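## Task

Take one of the grey pegs from the table and push it fully into a free hole of the black carbon ball held by the other gripper, until it snaps in place.

## Robot and tools

Robot: two UR-style arms, left_arm and right_arm, each carrying a Robotiq 2F-85 two-finger gripper. Base roots: left_arm at (-0.053, +0.481, +0.033) m, right_arm at (-0.058, -0.522, +0.033) m. One arm holds the ball; the other must pick up a peg and insert it.

Frames: everything uses the scene frame. Its origin is at table-top height midway between the arms; +z is up, +x points out over the table, and left_arm sits on the +y side. Arm names do not match image sides. In a gripper's own frame the fingers point along +z and close along y. end_effector_position is the spot between the pads when they are shut; closed fingertips reach about 19 mm past it, open ones about 6 mm. A camera block sticks out roughly 10 cm toward the gripper's +x. Reported hand poses can be a few cm off.

execute_actions(actions, cameras): actions is a list of actions; each action is up to 15 rows, one per 1/30 s control step (a short table repeats its final row to fill 15). Every row is one flat list of 18 numbers, each in [-1, 1], covering both arms even if one stays still: left dx, dy, dz, rx, ry, rz, left gripper position, force_limit, speed, then the same nine for the right. dx to rz are an offset from the arm's Hand target at the start of that action, along scene axes; each row counts from that start, not from the row before. Scale: 1.0 = 0.6 m of travel or 180 degrees; rx, ry, rz form one rotation vector, turning about the Hand target's position. Sending the same offset again moves the arm further. All zeros re-asks the current Hand target. The gripper numbers are absolute commands, not offsets: position +1 = fully open (85 mm), about -0.8 = pads touching, -1 = close until blocked. force_limit and speed (both -1..1, starting at +1) set grip strength and finger speed (about 20, 85, 150 mm/s at -1, 0, +1). To leave a gripper alone, resend its last three numbers; 0 is a real command. Empty actions returns camera images and full state.

move(target, speed, blend, stop_force, zero, blocking, cameras): target is one 18-number row laid out as above, or a list of up to 15 such rows; each arm's pose numbers are offsets (same 0.6 m / 180 degree scale, scene axes) from that arm's Hand target when the move begins, and every row in a list counts from that same start, not from the previous row. Paths are straight lines, all arms finishing together, capped at 10 s. speed: top path speed in m/s, 0.002 to 3.6, default 0.25 (turning up to twice that in rad/s); one value or one per row. blend: corner rounding in m for lists, 0 means stop at each point. stop_force: 3 to 120 N, shared by both arms; an arm's path ends when its wrist sensor feels that much push against its motion; keep moves slow with it, don't trust it while the gripper rotates, and omit it when backing off a contact. zero (with stop_force): true re-zeroes the sensor first; false accumulates from the last zero. blocking=false returns early (not allowed with stop_force). The move line reports done, off_target, moving, held or fault, plus limits like paced or held.

wait(seconds 0 to 10) lets time pass with commands held. stop brakes a running move. zoom_image(camera, region [x0, y0, x1, y1] in pixels, at most 504x504) magnifies cam_high, cam_low, cam_left_wrist or cam_right_wrist (all 896x504) from the latest images. zero_wrist_force(arm) resets one arm's force baseline. read_manual gives licences only. finished_scene(scene) ends the current scene (1 or 2) and cannot be reversed; call it only once the peg is locked in.

Results: gripper positions in m, quaternions wxyz, velocities in m/s and rad/s; Hand target (the commanded pose after clipping, from which the next offsets count); Tool commands; Wrist force and torque in the end effector's axes; joint torques. object_status: 0 moving, 1 blocked while opening, 2 blocked while closing (a grip), 3 reached the requested spot or fully shut. position_measured is counts: 3 open, ~78 = 60 mm, 130 = 40 mm, 180 = 20 mm, 230 = shut. To grip, command -1 and confirm status 2. Finger speed or force only changes after a new position number (differing by at least 0.01).

Habits: the controller limits each step's orientation to 32 degrees from the measured one; grippers often settle short of the Hand target, so send the remainder as an offset. Approach contacts slowly; the arms are stiff, and about 150 N of outside force or a joint hitting its torque limit (wrist joints 26.6 N m) freezes that arm for 10 s. Avoid squeezing a peg hard while it still rests on the table, hitting the table or the other arm, closing a gripper on the other arm's fingers, swinging loads fast, and routing paths near an arm's own base. Never let the ball or a peg drop or leave the table. A clearance check may hold back commands that bring the arms too close. Holding loads or stretching out heats motors; a MOTOR HOT line warns, and overheating locks the arm for 30 to 60 s.

Each tool is called after "Call:" as name(argument=value, ...) on one line, values as JSON.

## Session

Call:
execute_actions(actions=[])

Scene clock: 0.00 s.
left_arm: end_effector_position=(+0.0871, -0.0351, +0.1654) position_measured=175 object_status=3 end_effector_quat_wxyz=(+0.506, +0.693, -0.440, +0.265) | right_arm: end_effector_position=(+0.3713, -0.5195, +0.2361) position_measured=3 object_status=3 end_effector_quat_wxyz=(+0.000, -0.003, +1.000, +0.000)
Joint positions: left_arm=[-1.477 -0.997 2.507 -4.293 -1.737 -3.602] | right_arm=[3.458 -1.419 -2.042 -1.252 1.571 0.316]
Joint velocities: within noise
Joint torques (N m): no reading
Wrist force (N): no reading
Wrist torque (N m): no reading
Wrist force, peak (N): no reading
Hand target: left_arm +0.0871, -0.0351, +0.1654; +0.506, +0.693, -0.440, +0.265 | right_arm +0.3713, -0.5195, +0.2361; +0.000, -0.003, +1.000, +0.000
Tool commands: left_gripper/position=-0.396078 left_gripper/force_limit=+1.0 left_gripper/speed=-1.0 right_gripper/position=+1.0 right_gripper/force_limit=+1.0 right_gripper/speed=+1.0

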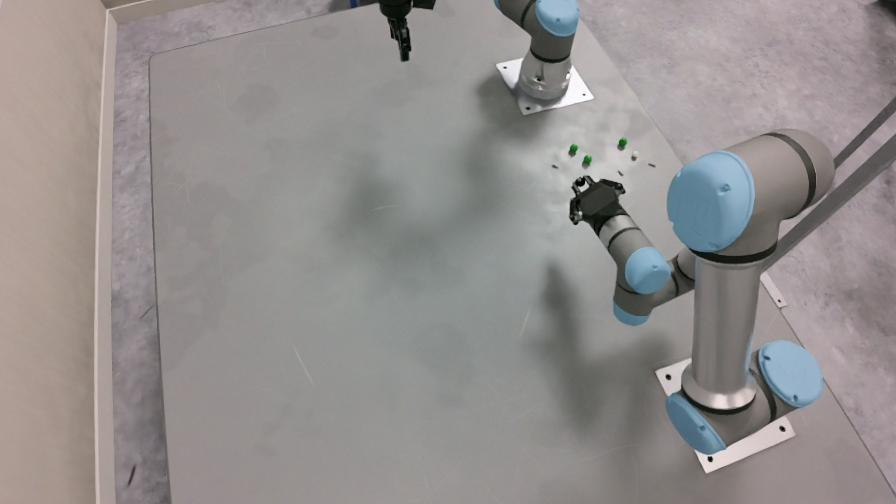

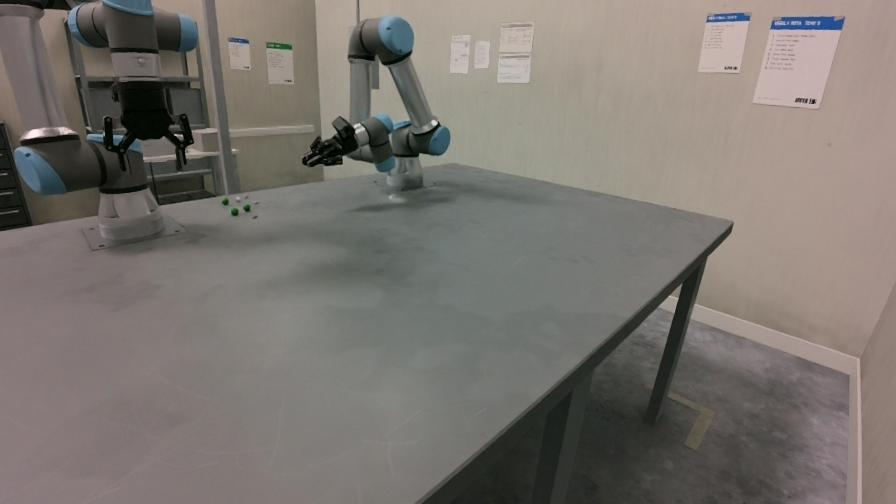

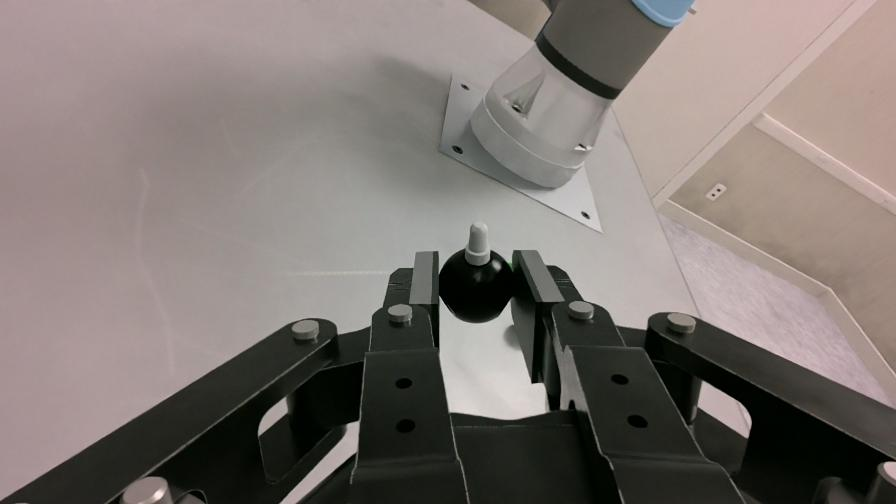

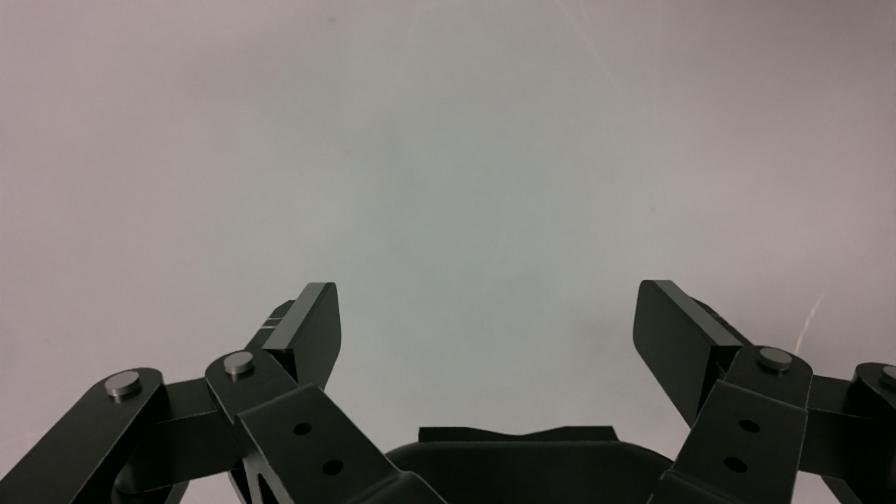

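Call:
zoom_image(camera="cam_high", region=[530, 120, 690, 230])

Call:
zoom_image(camera="cam_left_wrist", region=[410, 200, 560, 350])

Call:
zoom_image(camera="cam_low", region=[200, 180, 280, 230])

Scaled by 3.150.

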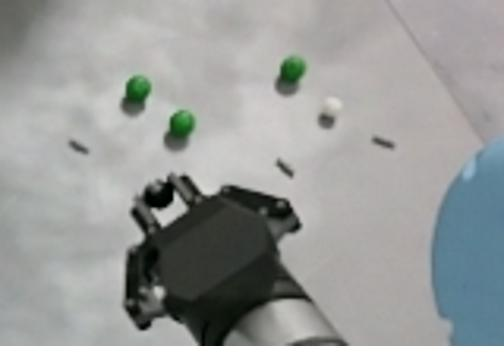

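Scaled by 3.360.

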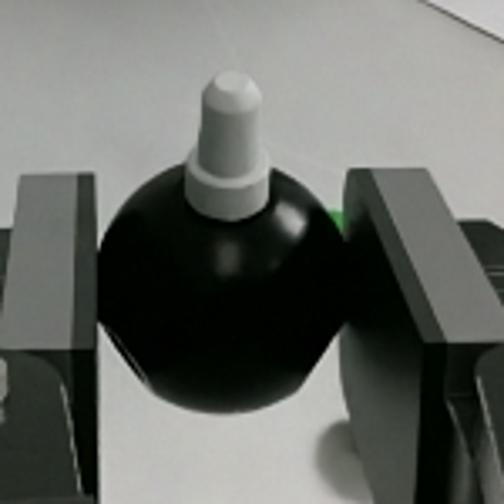

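Scaled by 6.300.

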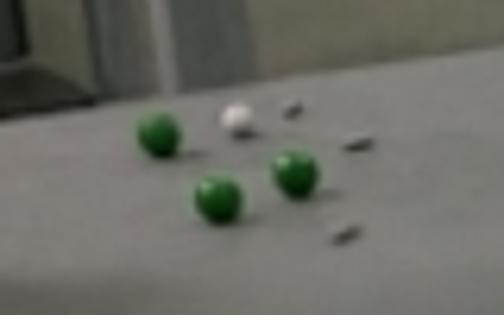

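Call:
zoom_image(camera="cam_left_wrist", region=[432, 215, 522, 330])

Call:
zoom_image(camera="cam_high", region=[565, 165, 615, 215])

Call:
zoom_image(camera="cam_low", region=[295, 125, 355, 175])

Scaled by 4.383.

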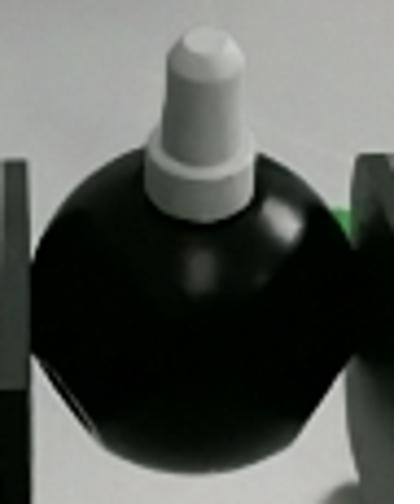

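Scaled by 10.080.

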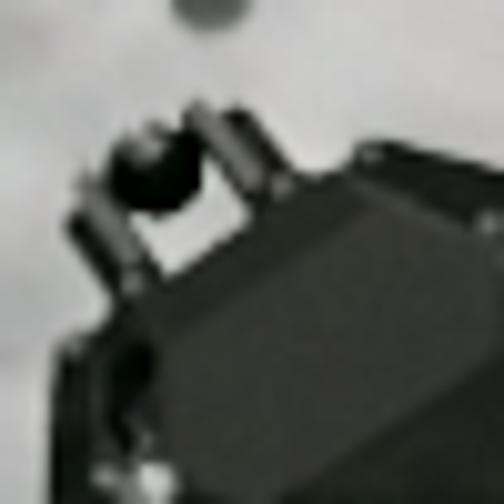

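Scaled by 8.400.

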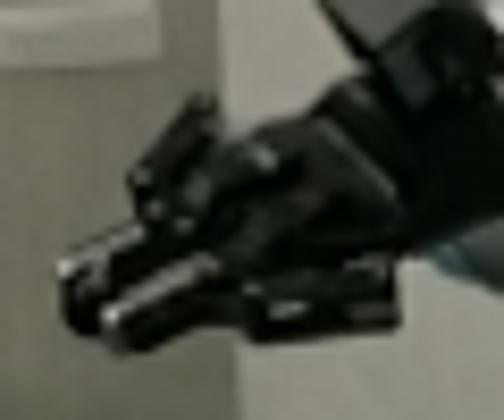

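Call:
move(target=[0.355,0.142,0.141,-0.117,-0.160,-0.004,-0.396078,1,-1,-0.519,0.549,-0.06,0,0,0,1,1,1], cameras=["all"])

Scene clock: 72.00 s.
left_arm: end_effector_position=(+0.3001, +0.0501, +0.2500) position_measured=175 object_status=3 end_effector_quat_wxyz=(+0.500, +0.500, -0.501, +0.500) | right_arm: end_effector_position=(+0.0599, -0.1902, +0.2001) position_measured=3 object_status=3 end_effector_quat_wxyz=(+0.000, -0.003, +1.000, +0.000)
Joint positions: left_arm=[-0.804 -0.898 2.197 -4.441 -2.339 -3.14] | right_arm=[4.755 -1.234 -2.272 -1.206 1.571 1.613]
Joint torques (N m): left_arm=[13.47 -21.52 -19.08 -3.01 -2.21 -1.25] | right_arm=[8.13 1.68 38.34 4.85 -1.08 2.35]
Wrist force (N): left_arm=[-0.4 -1.4 0.2] | right_arm=[-0.3 0.1 0.1]
Wrist torque (N m): left_arm=[-0.39 0.24 0.23] | right_arm=[0.01 0.05 -0.19]
Wrist force, peak (N): left_arm=[-0.3 -1.8 -0.8] | right_arm=[1.7 1.5 0.1]
Hand target: left_arm +0.3001, +0.0501, +0.2500; +0.500, +0.500, -0.500, +0.500 | right_arm +0.0599, -0.1901, +0.2001; +0.000, -0.003, +1.000, +0.000
Off the commanded pose: left_arm 0.000 m, 0 deg | right_arm 0.000 m, 0 deg.
move: done
camera_calibration:
cam_left_wrist: T_world_to_cam=[[-0.999684, 0.0232122, -0.00966964, 0.305979], [0.0173357, 0.357643, -0.933698, 0.2244], [-0.0182149, -0.93357, -0.357932, 0.270717], [0, 0, 0, 1]] pos_world=[0.306924, 0.165376, 0.309379]
cam_right_wrist: T_world_to_cam=[[0.00497648, 0.999911, 0.0123926, 0.193512], [0.94266, -0.00882656, 0.333638, -0.097761], [0.333718, 0.0100217, -0.94262, 0.292328], [0, 0, 0, 1]] pos_world=[-0.00636269, -0.197287, 0.305773]

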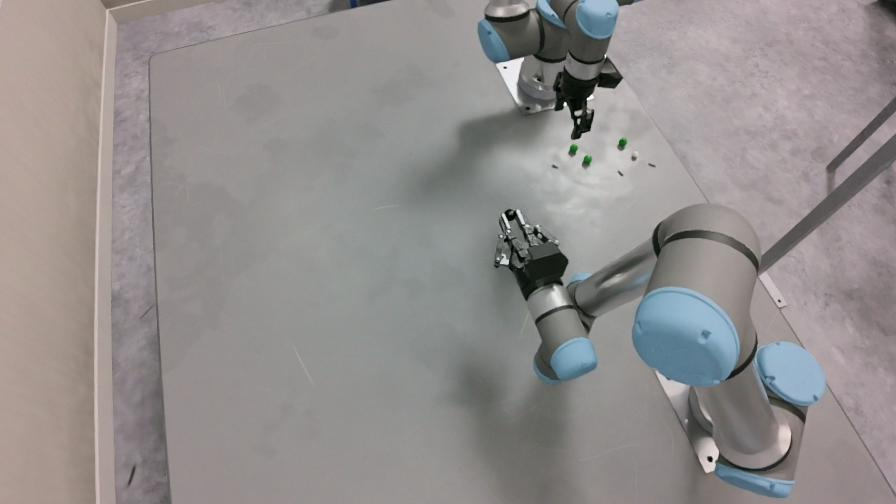

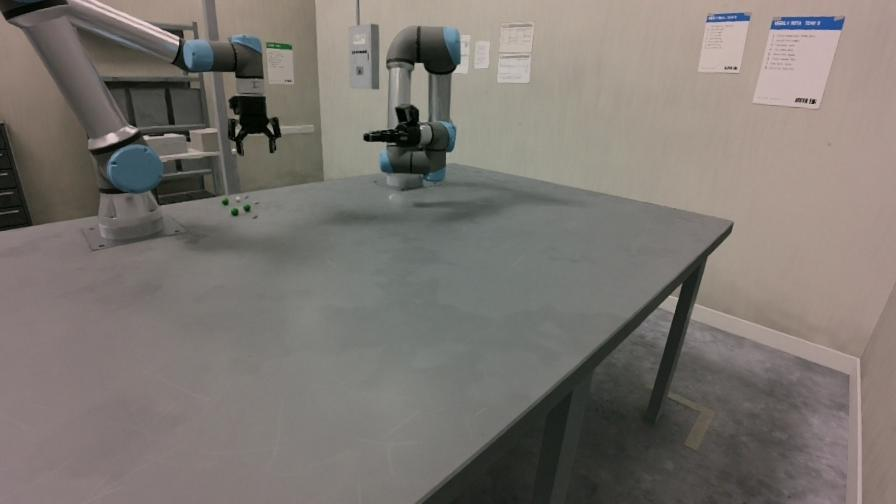

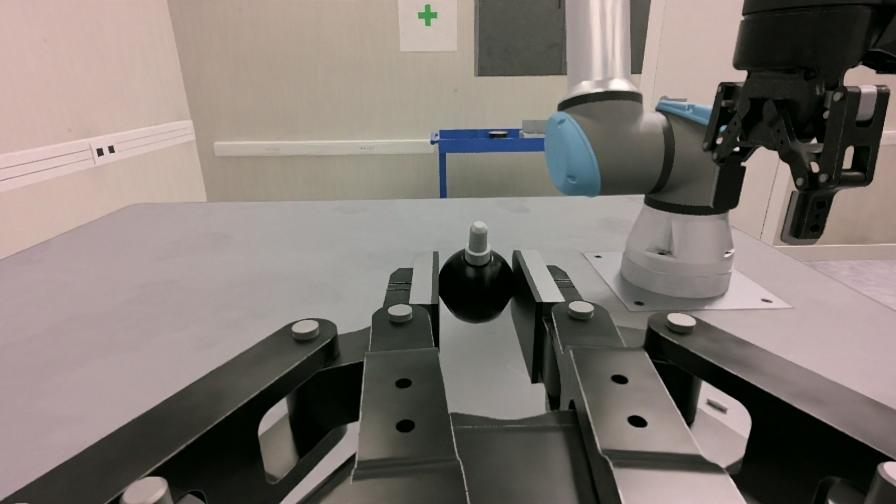

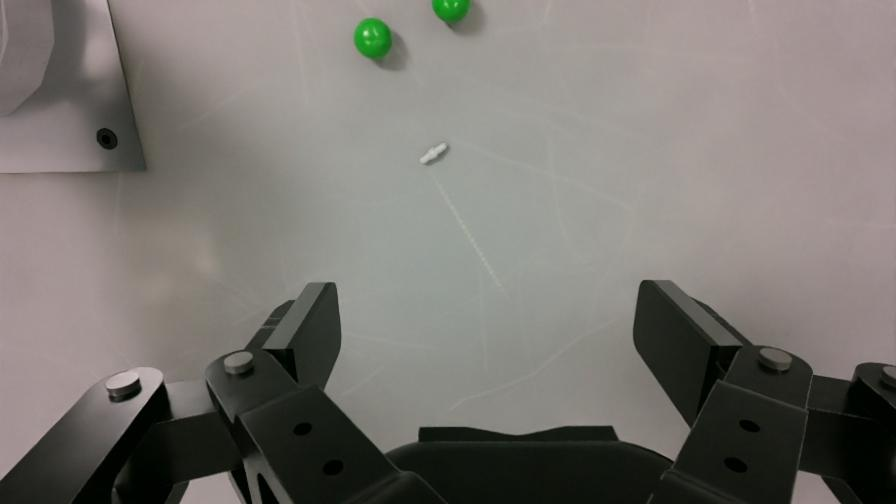

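Call:
zoom_image(camera="cam_right_wrist", region=[400, 125, 470, 180])

Call:
zoom_image(camera="cam_left_wrist", region=[400, 210, 560, 400])

Scaled by 7.200.

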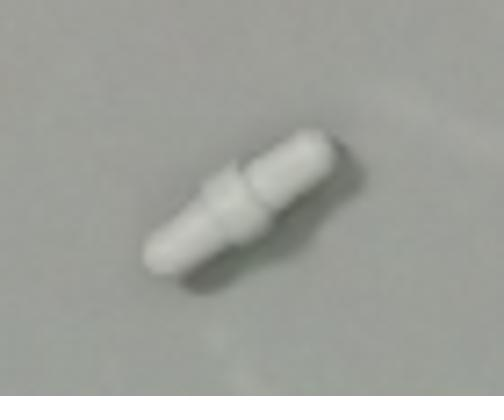

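Scaled by 2.653.

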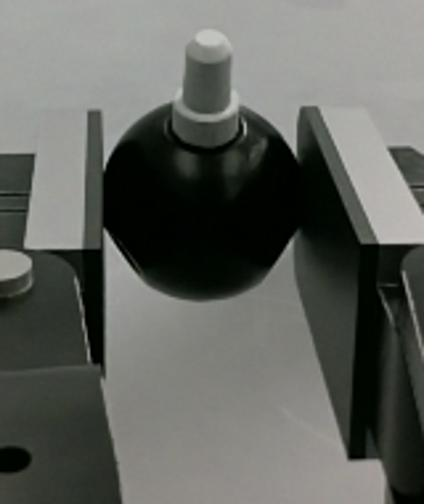

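Call:
move(target=[0,0,0,0,0.5,0,-0.396078,1,-1,-0.0323,-0.0432,-0.1668,0,0,-0.312,-0.2,1,0], cameras=["cam_right_wrist","cam_left_wrist"])

Call:
zoom_image(camera="cam_right_wrist", region=[390, 200, 510, 300])

Scene clock: 112.23 s.
left_arm: end_effector_position=(+0.3001, +0.0501, +0.2500) position_measured=175 object_status=3 end_effector_quat_wxyz=(+0.707, +0.707, +0.000, +0.000) | right_arm: end_effector_position=(+0.0405, -0.2161, +0.1000) position_measured=154 object_status=3 end_effector_quat_wxyz=(+0.000, +0.468, +0.884, +0.000)
Joint positions: left_arm=[-0.804 -0.897 2.197 -4.443 -2.338 -4.712] | right_arm=[4.824 -1.309 -2.522 -0.881 1.571 2.663]
Joint torques (N m): left_arm=[-15.03 -23.38 -19.85 -2.96 1.75 -2.15] | right_arm=[9.49 1.18 11.36 4.96 -1.11 1.89]
Wrist force (N): left_arm=[-0.9 0.6 0.0] | right_arm=[-0.4 0.2 0.0]
Wrist torque (N m): left_arm=[0.23 0.59 -0.41] | right_arm=[0.04 0.06 -0.19]
Wrist force, peak (N): left_arm=[-0.5 -1.5 -0.2] | right_arm=[-0.4 0.5 -0.3]
Hand target: left_arm +0.3001, +0.0501, +0.2500; +0.707, +0.707, +0.000, +0.000 | right_arm +0.0405, -0.2161, +0.1000; +0.000, +0.468, +0.884, +0.000
Off the commanded pose: left_arm 0.000 m, 0 deg | right_arm 0.000 m, 0 deg.
move: done
camera_calibration:
cam_left_wrist: T_world_to_cam=[[-0.00976471, 0.0232483, 0.999682, -0.243434], [-0.933696, 0.357641, -0.0174374, 0.280739], [-0.357933, -0.93357, 0.0182146, 0.27863], [0, 0, 0, 1]] pos_world=[0.359479, 0.165376, 0.243176]
cam_right_wrist: T_world_to_cam=[[0.833232, 0.552784, 0.0124029, 0.0905086], [0.5177, -0.787834, 0.333624, -0.197371], [0.194193, -0.271565, -0.942625, 0.149527], [0, 0, 0, 1]] pos_world=[-0.00227296, -0.164921, 0.205673]
Images, in order (width x height): cam_left_wrist 896x504, cam_right_wrist 896x504.

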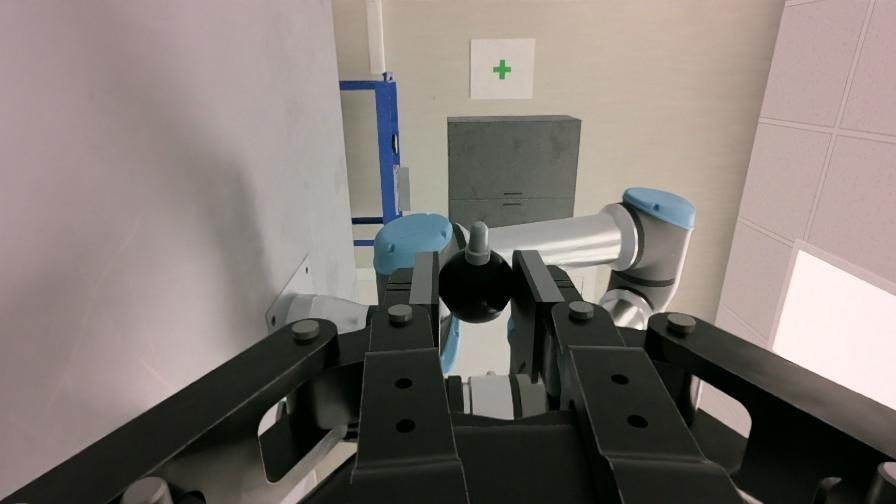

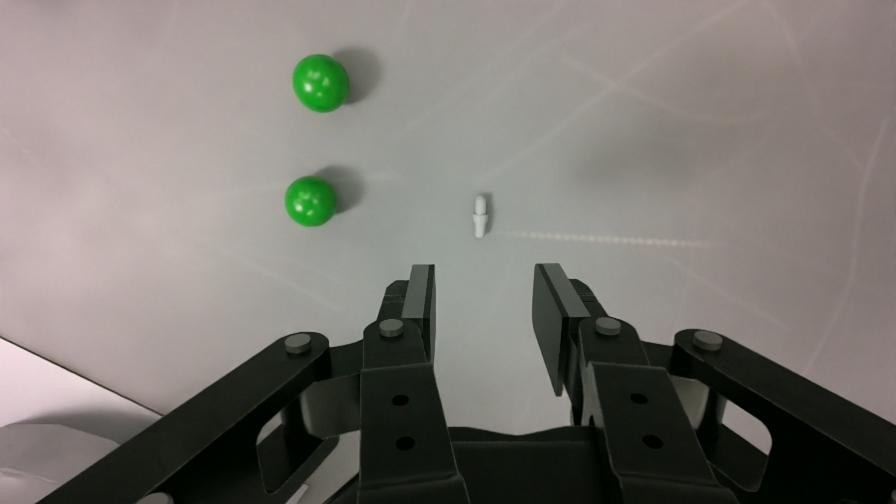

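Scaled by 4.200.

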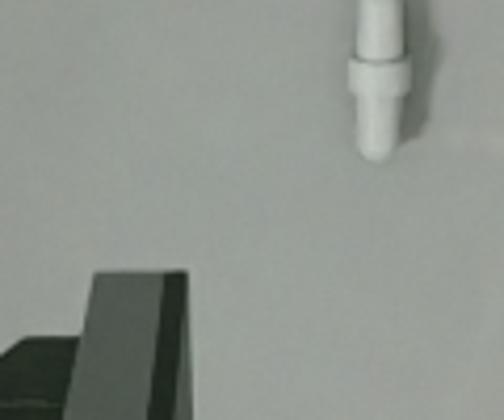

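Call:
zoom_image(camera="cam_right_wrist", region=[370, 180, 620, 430])

Scaled by 2.016.

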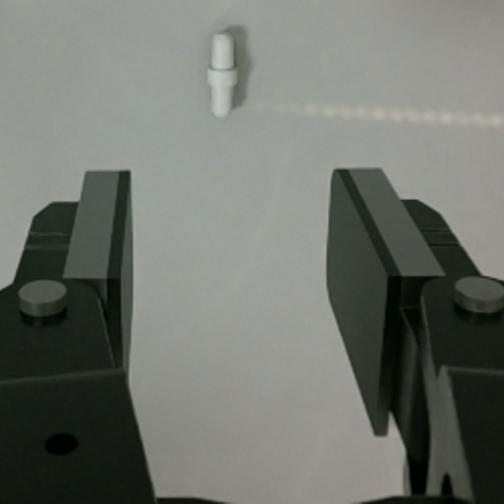

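Call:
move(target=[0,0,0,0,0,0,-0.396078,1,-1,0.0158,-0.0128,-0.0917,0,0,0,-0.2,1,0], cameras=["cam_right_wrist"])

Call:
zoom_image(camera="cam_right_wrist", region=[370, 180, 620, 430])

Scene clock: 140.13 s.
left_arm: end_effector_position=(+0.3001, +0.0501, +0.2500) position_measured=175 object_status=3 end_effector_quat_wxyz=(+0.707, +0.707, +0.000, +0.000) | right_arm: end_effector_position=(+0.0500, -0.2237, +0.0450) position_measured=154 object_status=3 end_effector_quat_wxyz=(+0.000, +0.468, +0.884, +0.000)
Joint positions: left_arm=[-0.804 -0.897 2.197 -4.443 -2.338 -4.713] | right_arm=[4.794 -1.469 -2.613 -0.631 1.571 2.633]
Joint torques (N m): left_arm=[-15.39 -21.34 -18.93 -2.96 1.63 -1.7] | right_arm=[-9.86 6.44 7.2 5.08 1.76 -2.37]
Wrist force (N): left_arm=[-1.0 0.6 -0.1] | right_arm=[0.0 0.4 -0.1]
Wrist torque (N m): left_arm=[0.24 0.61 -0.41] | right_arm=[0.08 0.03 0.02]
Wrist force, peak (N): left_arm=[-1.2 0.9 -0.1] | right_arm=[0.2 0.3 -1.0]
Hand target: left_arm +0.3001, +0.0501, +0.2500; +0.707, +0.707, +0.000, +0.000 | right_arm +0.0500, -0.2237, +0.0450; +0.000, +0.468, +0.884, +0.000
Off the commanded pose: left_arm 0.000 m, 0 deg | right_arm 0.000 m, 0 deg.
move: done
camera_calibration:
cam_right_wrist: T_world_to_cam=[[0.833285, 0.552704, 0.0123798, 0.0875206], [0.517615, -0.787858, 0.333698, -0.190022], [0.19419, -0.271658, -0.942599, 0.0937264], [0, 0, 0, 1]] pos_world=[0.00722777, -0.172622, 0.150673]
Images, in order (width x height): cam_right_wrist 896x504.

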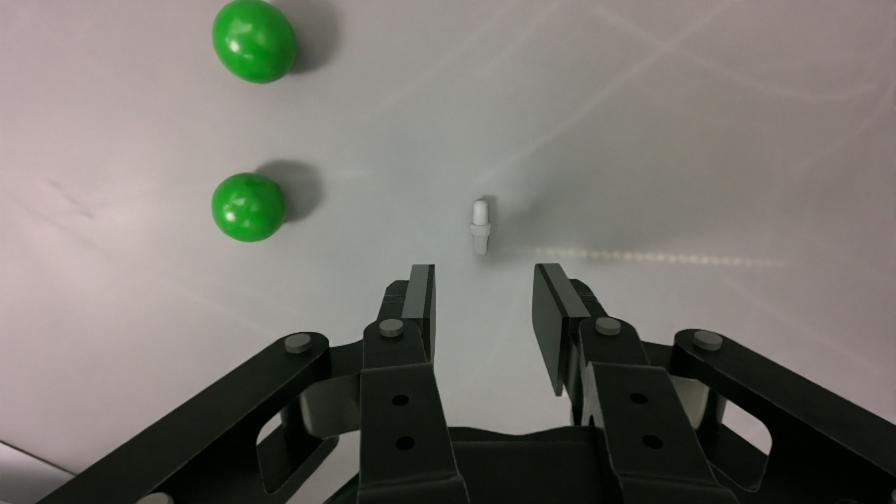

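Scaled by 2.016.

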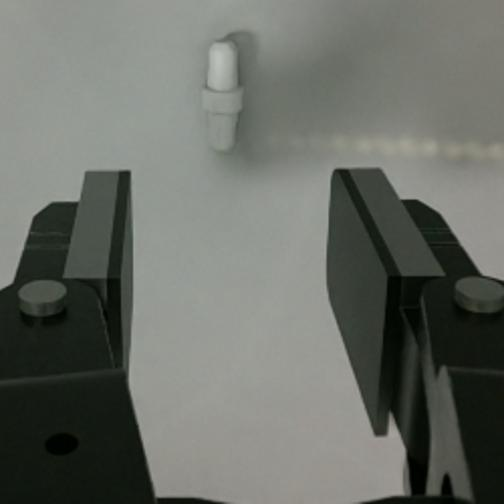

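Call:
move(target=[0,0,0,0,0,0,-0.396078,1,-1,0,0,-0.0317,0,0,0,-0.2,1,0], cameras=["cam_right_wrist"], speed=0.04, stop_force=5)

Call:
zoom_image(camera="cam_right_wrist", region=[370, 180, 620, 430])

Scene clock: 147.33 s.
left_arm: end_effector_position=(+0.3001, +0.0501, +0.2500) position_measured=175 object_status=3 end_effector_quat_wxyz=(+0.707, +0.707, +0.000, +0.000) | right_arm: end_effector_position=(+0.0500, -0.2237, +0.0259) position_measured=154 object_status=3 end_effector_quat_wxyz=(+0.000, +0.468, +0.884, +0.000)
Joint positions: left_arm=[-0.804 -0.897 2.197 -4.443 -2.338 -4.713] | right_arm=[4.794 -1.544 -2.635 -0.533 1.571 2.633]
Joint torques (N m): left_arm=[-15.22 -23.72 -19.46 -3.2 1.66 -1.71] | right_arm=[-8.29 6.96 5.38 4.93 -0.64 -2.32]
Wrist force (N): left_arm=[-1.2 0.7 0.1] | right_arm=[-0.1 0.3 -0.1]
Wrist torque (N m): left_arm=[0.25 0.64 -0.40] | right_arm=[0.05 0.02 0.01]
Wrist force, peak (N): left_arm=[-1.4 0.8 -0.2] | right_arm=[-0.2 0.1 -0.6]
Hand target: left_arm +0.3001, +0.0501, +0.2500; +0.707, +0.707, +0.000, +0.000 | right_arm +0.0500, -0.2237, +0.0259; +0.000, +0.468, +0.884, +0.000
Off the commanded pose: left_arm 0.000 m, 0 deg | right_arm 0.000 m, 0 deg.
move: done
camera_calibration:
cam_right_wrist: T_world_to_cam=[[0.833285, 0.552704, 0.0123798, 0.0877571], [0.517615, -0.787858, 0.333698, -0.183648], [0.19419, -0.271658, -0.942599, 0.0757227], [0, 0, 0, 1]] pos_world=[0.00722777, -0.172622, 0.131573]
Images, in order (width x height): cam_right_wrist 896x504.

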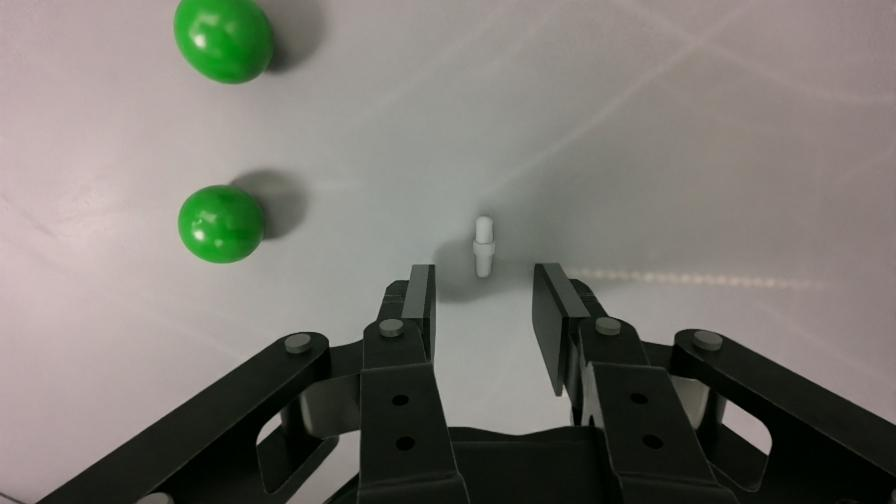

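Scaled by 2.016.

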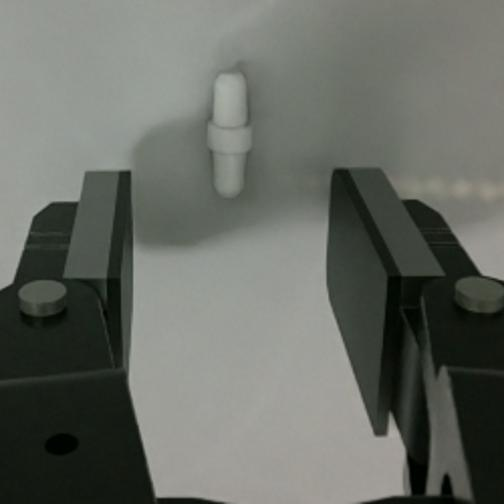

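Call:
move(target=[0,0,0,0,0,0,-0.396078,1,-1,0,0,-0.0125,0,0,0,-0.2,1,0], cameras=["cam_right_wrist"], speed=0.02, stop_force=4)

Call:
zoom_image(camera="cam_right_wrist", region=[400, 200, 570, 340])

Scene clock: 153.10 s.
left_arm: end_effector_position=(+0.3001, +0.0501, +0.2500) position_measured=175 object_status=3 end_effector_quat_wxyz=(+0.707, +0.707, +0.000, +0.000) | right_arm: end_effector_position=(+0.0500, -0.2238, +0.0189) position_measured=154 object_status=3 end_effector_quat_wxyz=(+0.000, +0.468, +0.884, +0.000)
Joint positions: left_arm=[-0.804 -0.897 2.197 -4.443 -2.338 -4.713] | right_arm=[4.794 -1.574 -2.643 -0.495 1.571 2.633]
Joint torques (N m): left_arm=[-14.73 -24.54 -18.83 -3.13 1.59 -1.59] | right_arm=[-4 19.58 25.82 2.02 -0.29 -0.86]
Wrist force (N): left_arm=[-1.0 0.7 -0.1] | right_arm=[-0.1 0.6 -1.2]
Wrist torque (N m): left_arm=[0.25 0.62 -0.41] | right_arm=[0.08 0.02 0.01]
Wrist force, peak (N): left_arm=[-1.5 0.8 -0.1] | right_arm=[-9.2 -5.8 -28.0]
Hand target: left_arm +0.3001, +0.0501, +0.2500; +0.707, +0.707, +0.000, +0.000 | right_arm +0.0500, -0.2238, +0.0189; +0.000, +0.468, +0.884, +0.000
Off the commanded pose: left_arm 0.000 m, 0 deg | right_arm 0.000 m, 0 deg.
move: contact (right_arm)
camera_calibration:
cam_right_wrist: T_world_to_cam=[[0.833296, 0.55269, 0.0123281, 0.0878479], [0.5176, -0.787836, 0.333772, -0.181318], [0.194185, -0.27175, -0.942573, 0.0691048], [0, 0, 0, 1]] pos_world=[0.00722788, -0.172622, 0.124572]
Images, in order (width x height): cam_right_wrist 896x504.

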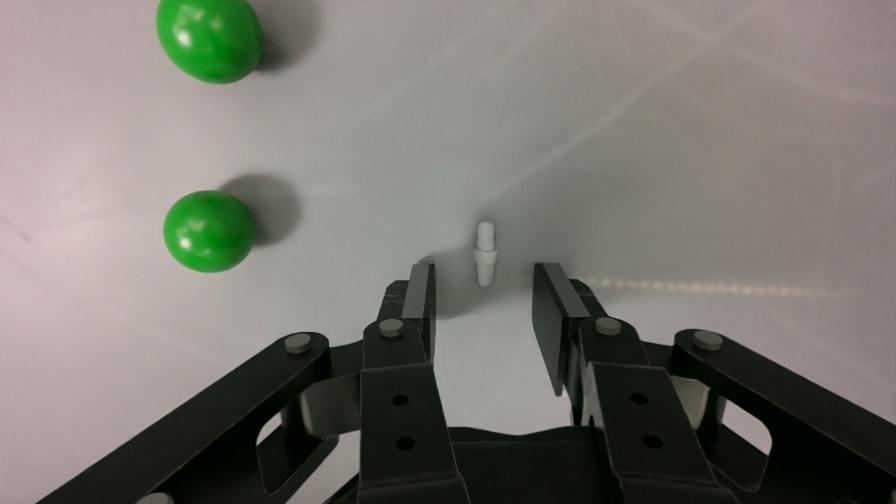

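Scaled by 2.965.

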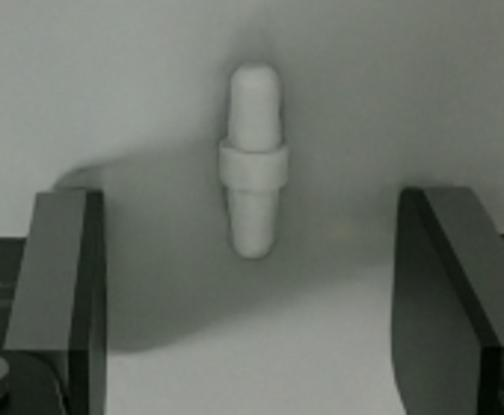

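Call:
move(target=[[0,0,0,0,0,0,-0.396078,1,-1,0,0,0.0055,0,0,0,-0.2,1,0],[0,0,0,0,0,0,-0.396078,1,-1,0.002,-0.003,0.0055,0,0,0,-0.2,1,0]], cameras=["cam_right_wrist"], speed=0.05)

Call:
zoom_image(camera="cam_right_wrist", region=[400, 200, 570, 340])

Scene clock: 164.17 s.
left_arm: end_effector_position=(+0.3001, +0.0501, +0.2500) position_measured=175 object_status=3 end_effector_quat_wxyz=(+0.707, +0.707, +0.000, +0.000) | right_arm: end_effector_position=(+0.0511, -0.2255, +0.0222) position_measured=154 object_status=3 end_effector_quat_wxyz=(+0.000, +0.468, +0.884, +0.000)
Joint positions: left_arm=[-0.804 -0.897 2.197 -4.443 -2.338 -4.713] | right_arm=[4.791 -1.557 -2.643 -0.513 1.571 2.629]
Joint torques (N m): left_arm=[-14.67 -24.35 -19.01 -2.99 1.7 -1.7] | right_arm=[-10.89 21.11 7.41 1.58 -0.22 -2.5]
Wrist force (N): left_arm=[-1.1 0.8 0.0] | right_arm=[-0.3 0.2 -0.1]
Wrist torque (N m): left_arm=[0.28 0.62 -0.41] | right_arm=[0.05 0.06 0.02]
Wrist force, peak (N): left_arm=[-1.3 0.8 -0.1] | right_arm=[-0.3 0.2 -1.1]
Hand target: left_arm +0.3001, +0.0501, +0.2500; +0.707, +0.707, +0.000, +0.000 | right_arm +0.0512, -0.2256, +0.0222; +0.000, +0.468, +0.884, +0.000
Off the commanded pose: left_arm 0.000 m, 0 deg | right_arm 0.000 m, 0 deg.
move: done
camera_calibration:
cam_right_wrist: T_world_to_cam=[[0.833285, 0.552704, 0.0123798, 0.0878259], [0.517615, -0.787858, 0.333698, -0.184322], [0.19419, -0.271658, -0.942599, 0.0715597], [0, 0, 0, 1]] pos_world=[0.00832777, -0.174322, 0.127873]
Images, in order (width x height): cam_right_wrist 896x504.

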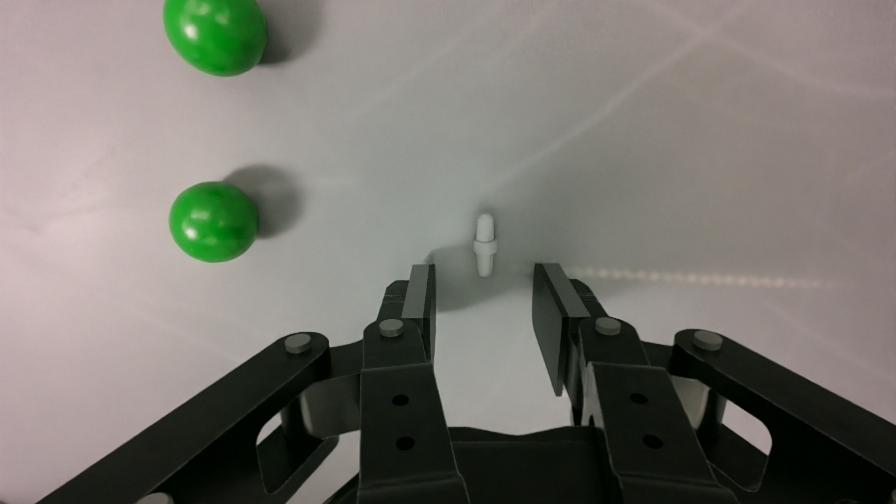

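Scaled by 2.965.

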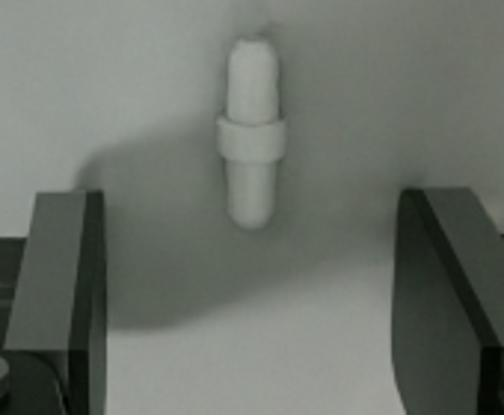

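Call:
execute_actions(actions=[[[0,0,0,0,0,0,-0.396078,1,-1,0,0,0,0,0,0,-1,-1,-1]]])

Call:
wait(seconds=0.6, cameras=["cam_right_wrist"])

Call:
zoom_image(camera="cam_right_wrist", region=[400, 200, 570, 340])

Scene clock: 172.50 s.
left_arm: end_effector_position=(+0.3001, +0.0501, +0.2500) position_measured=175 object_status=3 end_effector_quat_wxyz=(+0.707, +0.707, +0.000, +0.000) | right_arm: end_effector_position=(+0.0512, -0.2256, +0.0222) position_measured=224 object_status=0 end_effector_quat_wxyz=(+0.000, +0.468, +0.884, +0.000)
Joint positions: left_arm=[-0.804 -0.897 2.197 -4.443 -2.338 -4.713] | right_arm=[4.791 -1.557 -2.643 -0.513 1.571 2.629]
Joint torques (N m): left_arm=[-14.09 -23.86 -19.11 -2.66 1.73 -1.66] | right_arm=[-11.14 18.98 4.65 1.58 -0.53 -2.13]
Wrist force (N): left_arm=[-1.1 0.7 -0.1] | right_arm=[0.1 0.3 0.0]
Wrist torque (N m): left_arm=[0.26 0.64 -0.41] | right_arm=[0.06 0.00 0.01]
Wrist force, peak (N): left_arm=[-1.4 0.7 -0.1] | right_arm=[-0.1 0.5 -0.4]
Hand target: left_arm +0.3001, +0.0501, +0.2500; +0.707, +0.707, +0.000, +0.000 | right_arm +0.0512, -0.2256, +0.0222; +0.000, +0.468, +0.884, +0.000
Off the commanded pose: left_arm 0.000 m, 0 deg | right_arm 0.000 m, 0 deg.
Step readings (end_effector_position of left_arm | right_arm):
0: (+0.3001, +0.0501, +0.2500) | (+0.0512, -0.2256, +0.0222)
1: (+0.3001, +0.0501, +0.2500) | (+0.0512, -0.2256, +0.0222)
2: (+0.3001, +0.0501, +0.2500) | (+0.0512, -0.2256, +0.0222)
4: (+0.3001, +0.0501, +0.2500) | (+0.0512, -0.2256, +0.0222)
8: (+0.3001, +0.0501, +0.2500) | (+0.0512, -0.2256, +0.0222)
15: (+0.3001, +0.0501, +0.2500) | (+0.0512, -0.2256, +0.0222)

Scene clock: 173.10 s.
left_arm: end_effector_position=(+0.3001, +0.0501, +0.2500) position_measured=175 object_status=3 end_effector_quat_wxyz=(+0.707, +0.707, +0.000, +0.000) | right_arm: end_effector_position=(+0.0512, -0.2256, +0.0222) position_measured=224 object_status=2 end_effector_quat_wxyz=(+0.000, +0.468, +0.884, +0.000)
Joint positions: left_arm=[-0.804 -0.897 2.197 -4.443 -2.338 -4.713] | right_arm=[4.791 -1.557 -2.643 -0.513 1.571 2.629]
Joint torques (N m): left_arm=[-13.72 -23.36 -18.64 -2.83 1.73 -1.91] | right_arm=[-10.62 19 5.45 1.42 -0.78 -2.23]
Wrist force (N): left_arm=[-0.9 0.7 -0.2] | right_arm=[-0.3 0.0 -0.1]
Wrist torque (N m): left_arm=[0.26 0.60 -0.41] | right_arm=[0.02 0.06 0.01]
Wrist force, peak (N): left_arm=[-1.0 1.1 0.0] | right_arm=[-0.3 0.3 0.1]
Hand target: left_arm +0.3001, +0.0501, +0.2500; +0.707, +0.707, +0.000, +0.000 | right_arm +0.0512, -0.2256, +0.0222; +0.000, +0.468, +0.884, +0.000
Tool commands: left_gripper/position=-0.396078 left_gripper/force_limit=+1.0 left_gripper/speed=-1.0 right_gripper/position=-1.0 right_gripper/force_limit=-1.0 right_gripper/speed=-1.0
Off the commanded pose: left_arm 0.000 m, 0 deg | right_arm 0.000 m, 0 deg.
wait: 0.60 s; at rest by 0.17 s
camera_calibration:
cam_right_wrist: T_world_to_cam=[[0.833285, 0.552704, 0.0123798, 0.0877978], [0.517615, -0.787858, 0.333698, -0.184453], [0.19419, -0.271658, -0.942599, 0.0715131], [0, 0, 0, 1]] pos_world=[0.00842777, -0.174422, 0.127873]
Images, in order (width x height): cam_right_wrist 896x504.

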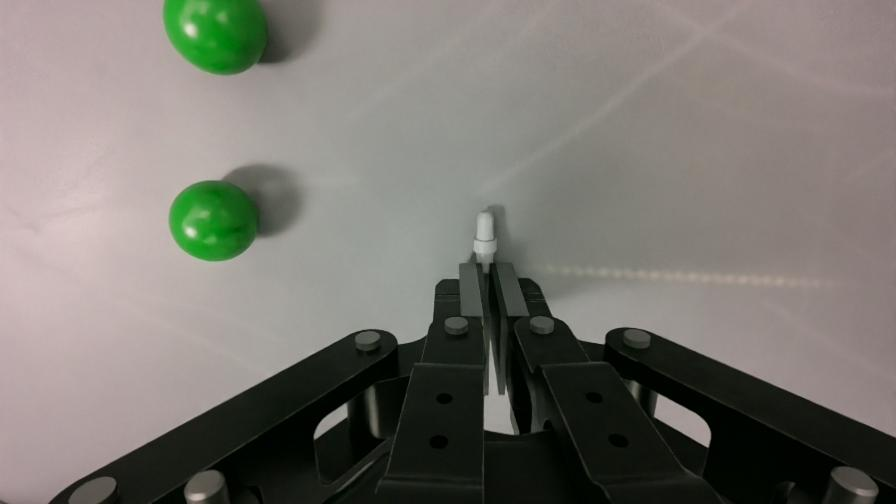

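Scaled by 2.965.

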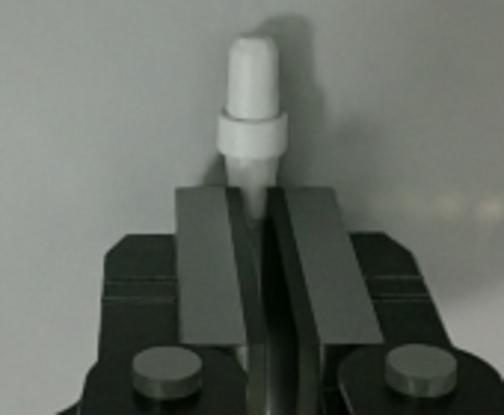

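Call:
move(target=[[0,0,0,0,0,0,-0.396078,1,-1,0,0,0.1,0,0,0,-1,-1,-1],[0,0,0,0,0,0,-0.396078,1,-1,0,0,0.1,0,0,0,-0.98,1,-1],[0,0,0,0,0,0,-0.396078,1,-1,0.4147,0.3143,0.408,0,0,-0.19,-0.98,1,-1]], cameras=["all"])

Call:
zoom_image(camera="cam_right_wrist", region=[400, 150, 570, 290])

Call:
zoom_image(camera="cam_left_wrist", region=[400, 150, 570, 340])

Scene clock: 188.47 s.
left_arm: end_effector_position=(+0.3001, +0.0501, +0.2500) position_measured=175 object_status=3 end_effector_quat_wxyz=(+0.707, +0.707, +0.000, +0.000) | right_arm: end_effector_position=(+0.3000, -0.0370, +0.2670) position_measured=231 object_status=3 end_effector_quat_wxyz=(+0.000, +0.707, +0.707, +0.000)
Joint positions: left_arm=[-0.804 -0.897 2.197 -4.443 -2.338 -4.713] | right_arm=[4.294 -1.82 -1.537 -1.355 1.571 2.73]
Joint torques (N m): left_arm=[-14.64 -22.86 -19.56 -3.02 1.76 -1.5] | right_arm=[-11.4 28.82 37.64 1.78 1.65 2.43]
Wrist force (N): left_arm=[-0.9 0.7 -0.1] | right_arm=[0.0 0.3 0.2]
Wrist torque (N m): left_arm=[0.25 0.60 -0.41] | right_arm=[0.05 0.00 -0.18]
Wrist force, peak (N): left_arm=[-1.3 0.9 -0.1] | right_arm=[1.0 1.7 -1.0]
Hand target: left_arm +0.3001, +0.0501, +0.2500; +0.707, +0.707, +0.000, +0.000 | right_arm +0.3000, -0.0370, +0.2670; +0.000, +0.707, +0.707, +0.000
Off the commanded pose: left_arm 0.000 m, 0 deg | right_arm 0.000 m, 0 deg.
move: done
camera_calibration:
cam_left_wrist: T_world_to_cam=[[-0.00963579, 0.0233063, 0.999682, -0.243489], [-0.933698, 0.357641, -0.0173377, 0.280715], [-0.357931, -0.933568, 0.0183149, 0.278605], [0, 0, 0, 1]] pos_world=[0.359479, 0.165376, 0.243176]
cam_right_wrist: T_world_to_cam=[[0.999862, -0.0111781, 0.0123247, -0.297565], [-0.0146508, -0.942571, 0.333685, -0.0924003], [0.0078869, -0.333819, -0.942604, 0.358764], [0, 0, 0, 1]] pos_world=[0.29334, 0.0293423, 0.372673]

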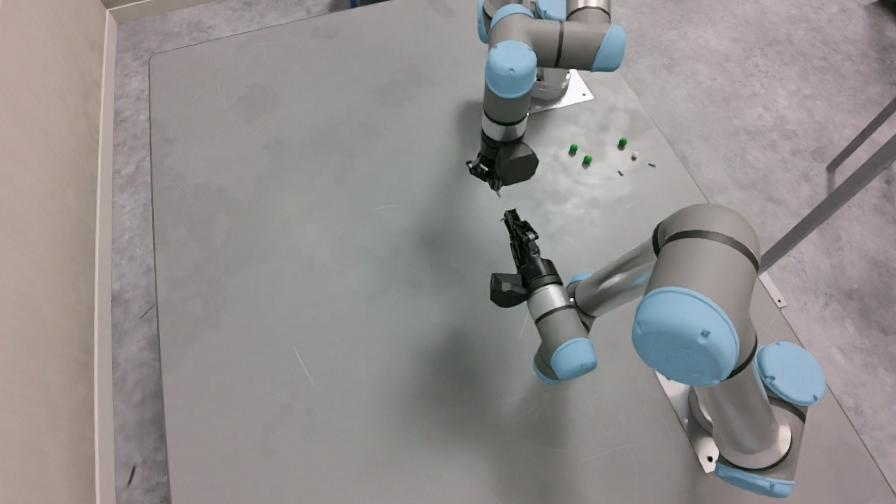

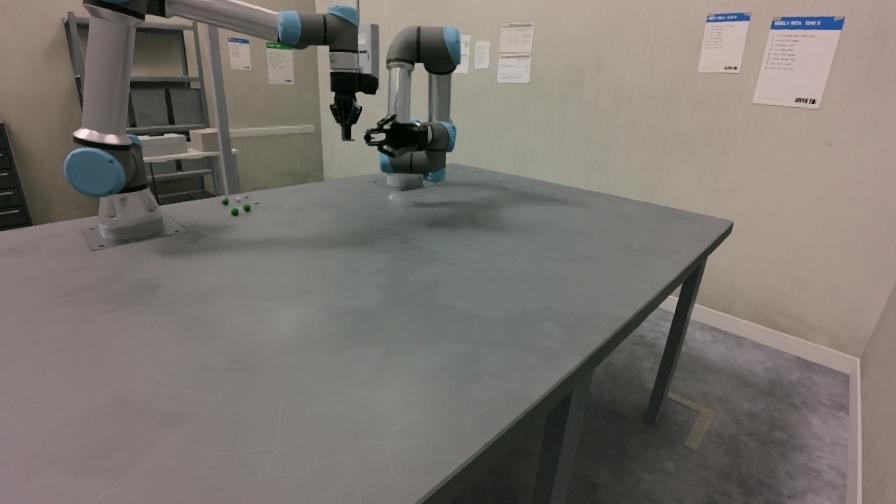

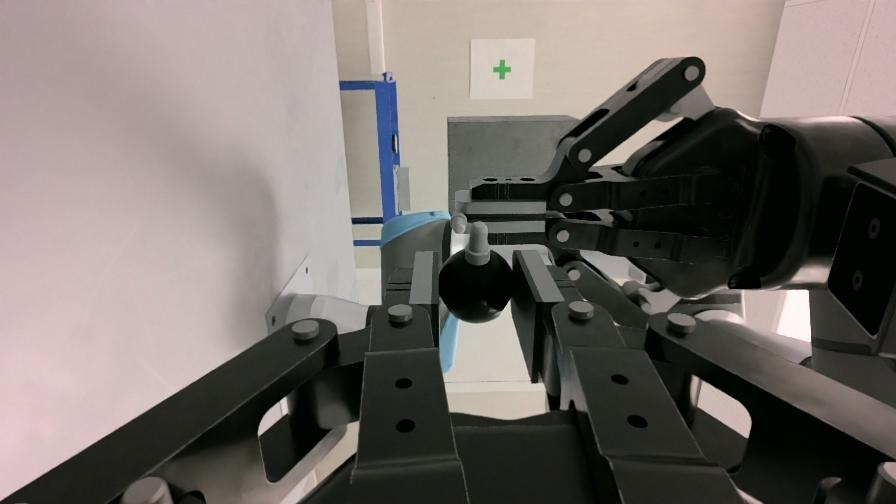

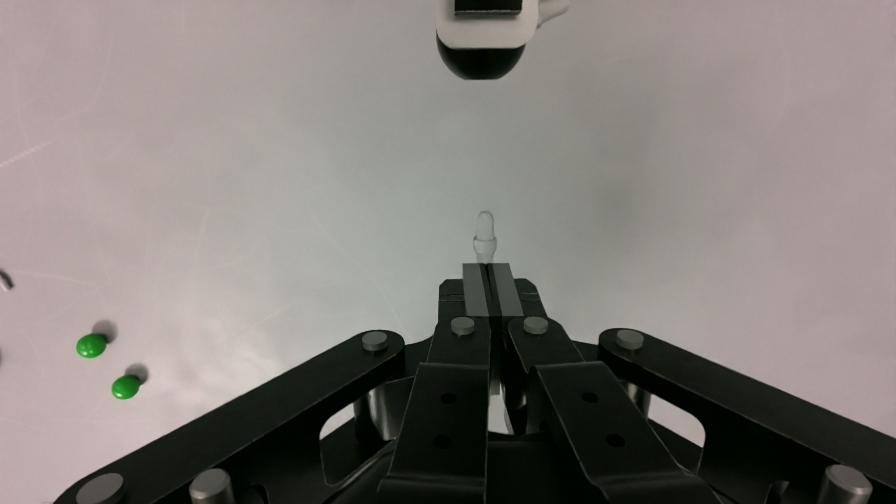

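Scaled by 2.965.

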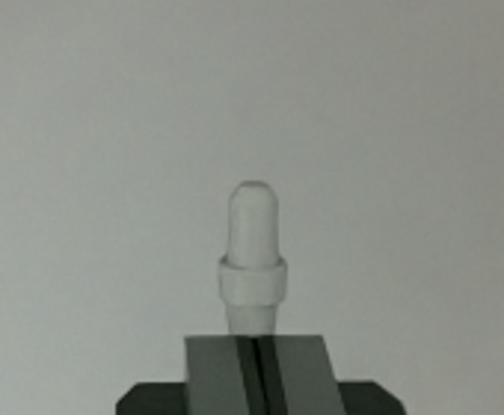

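Scaled by 2.653.

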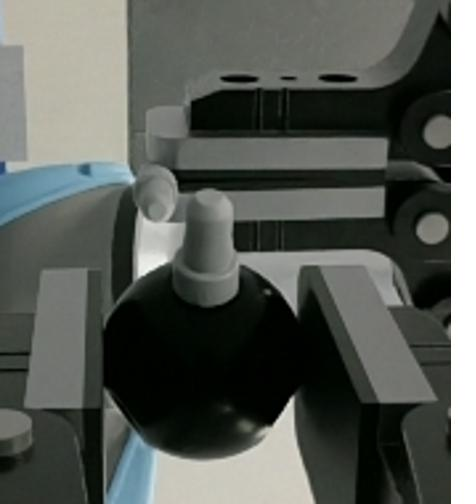

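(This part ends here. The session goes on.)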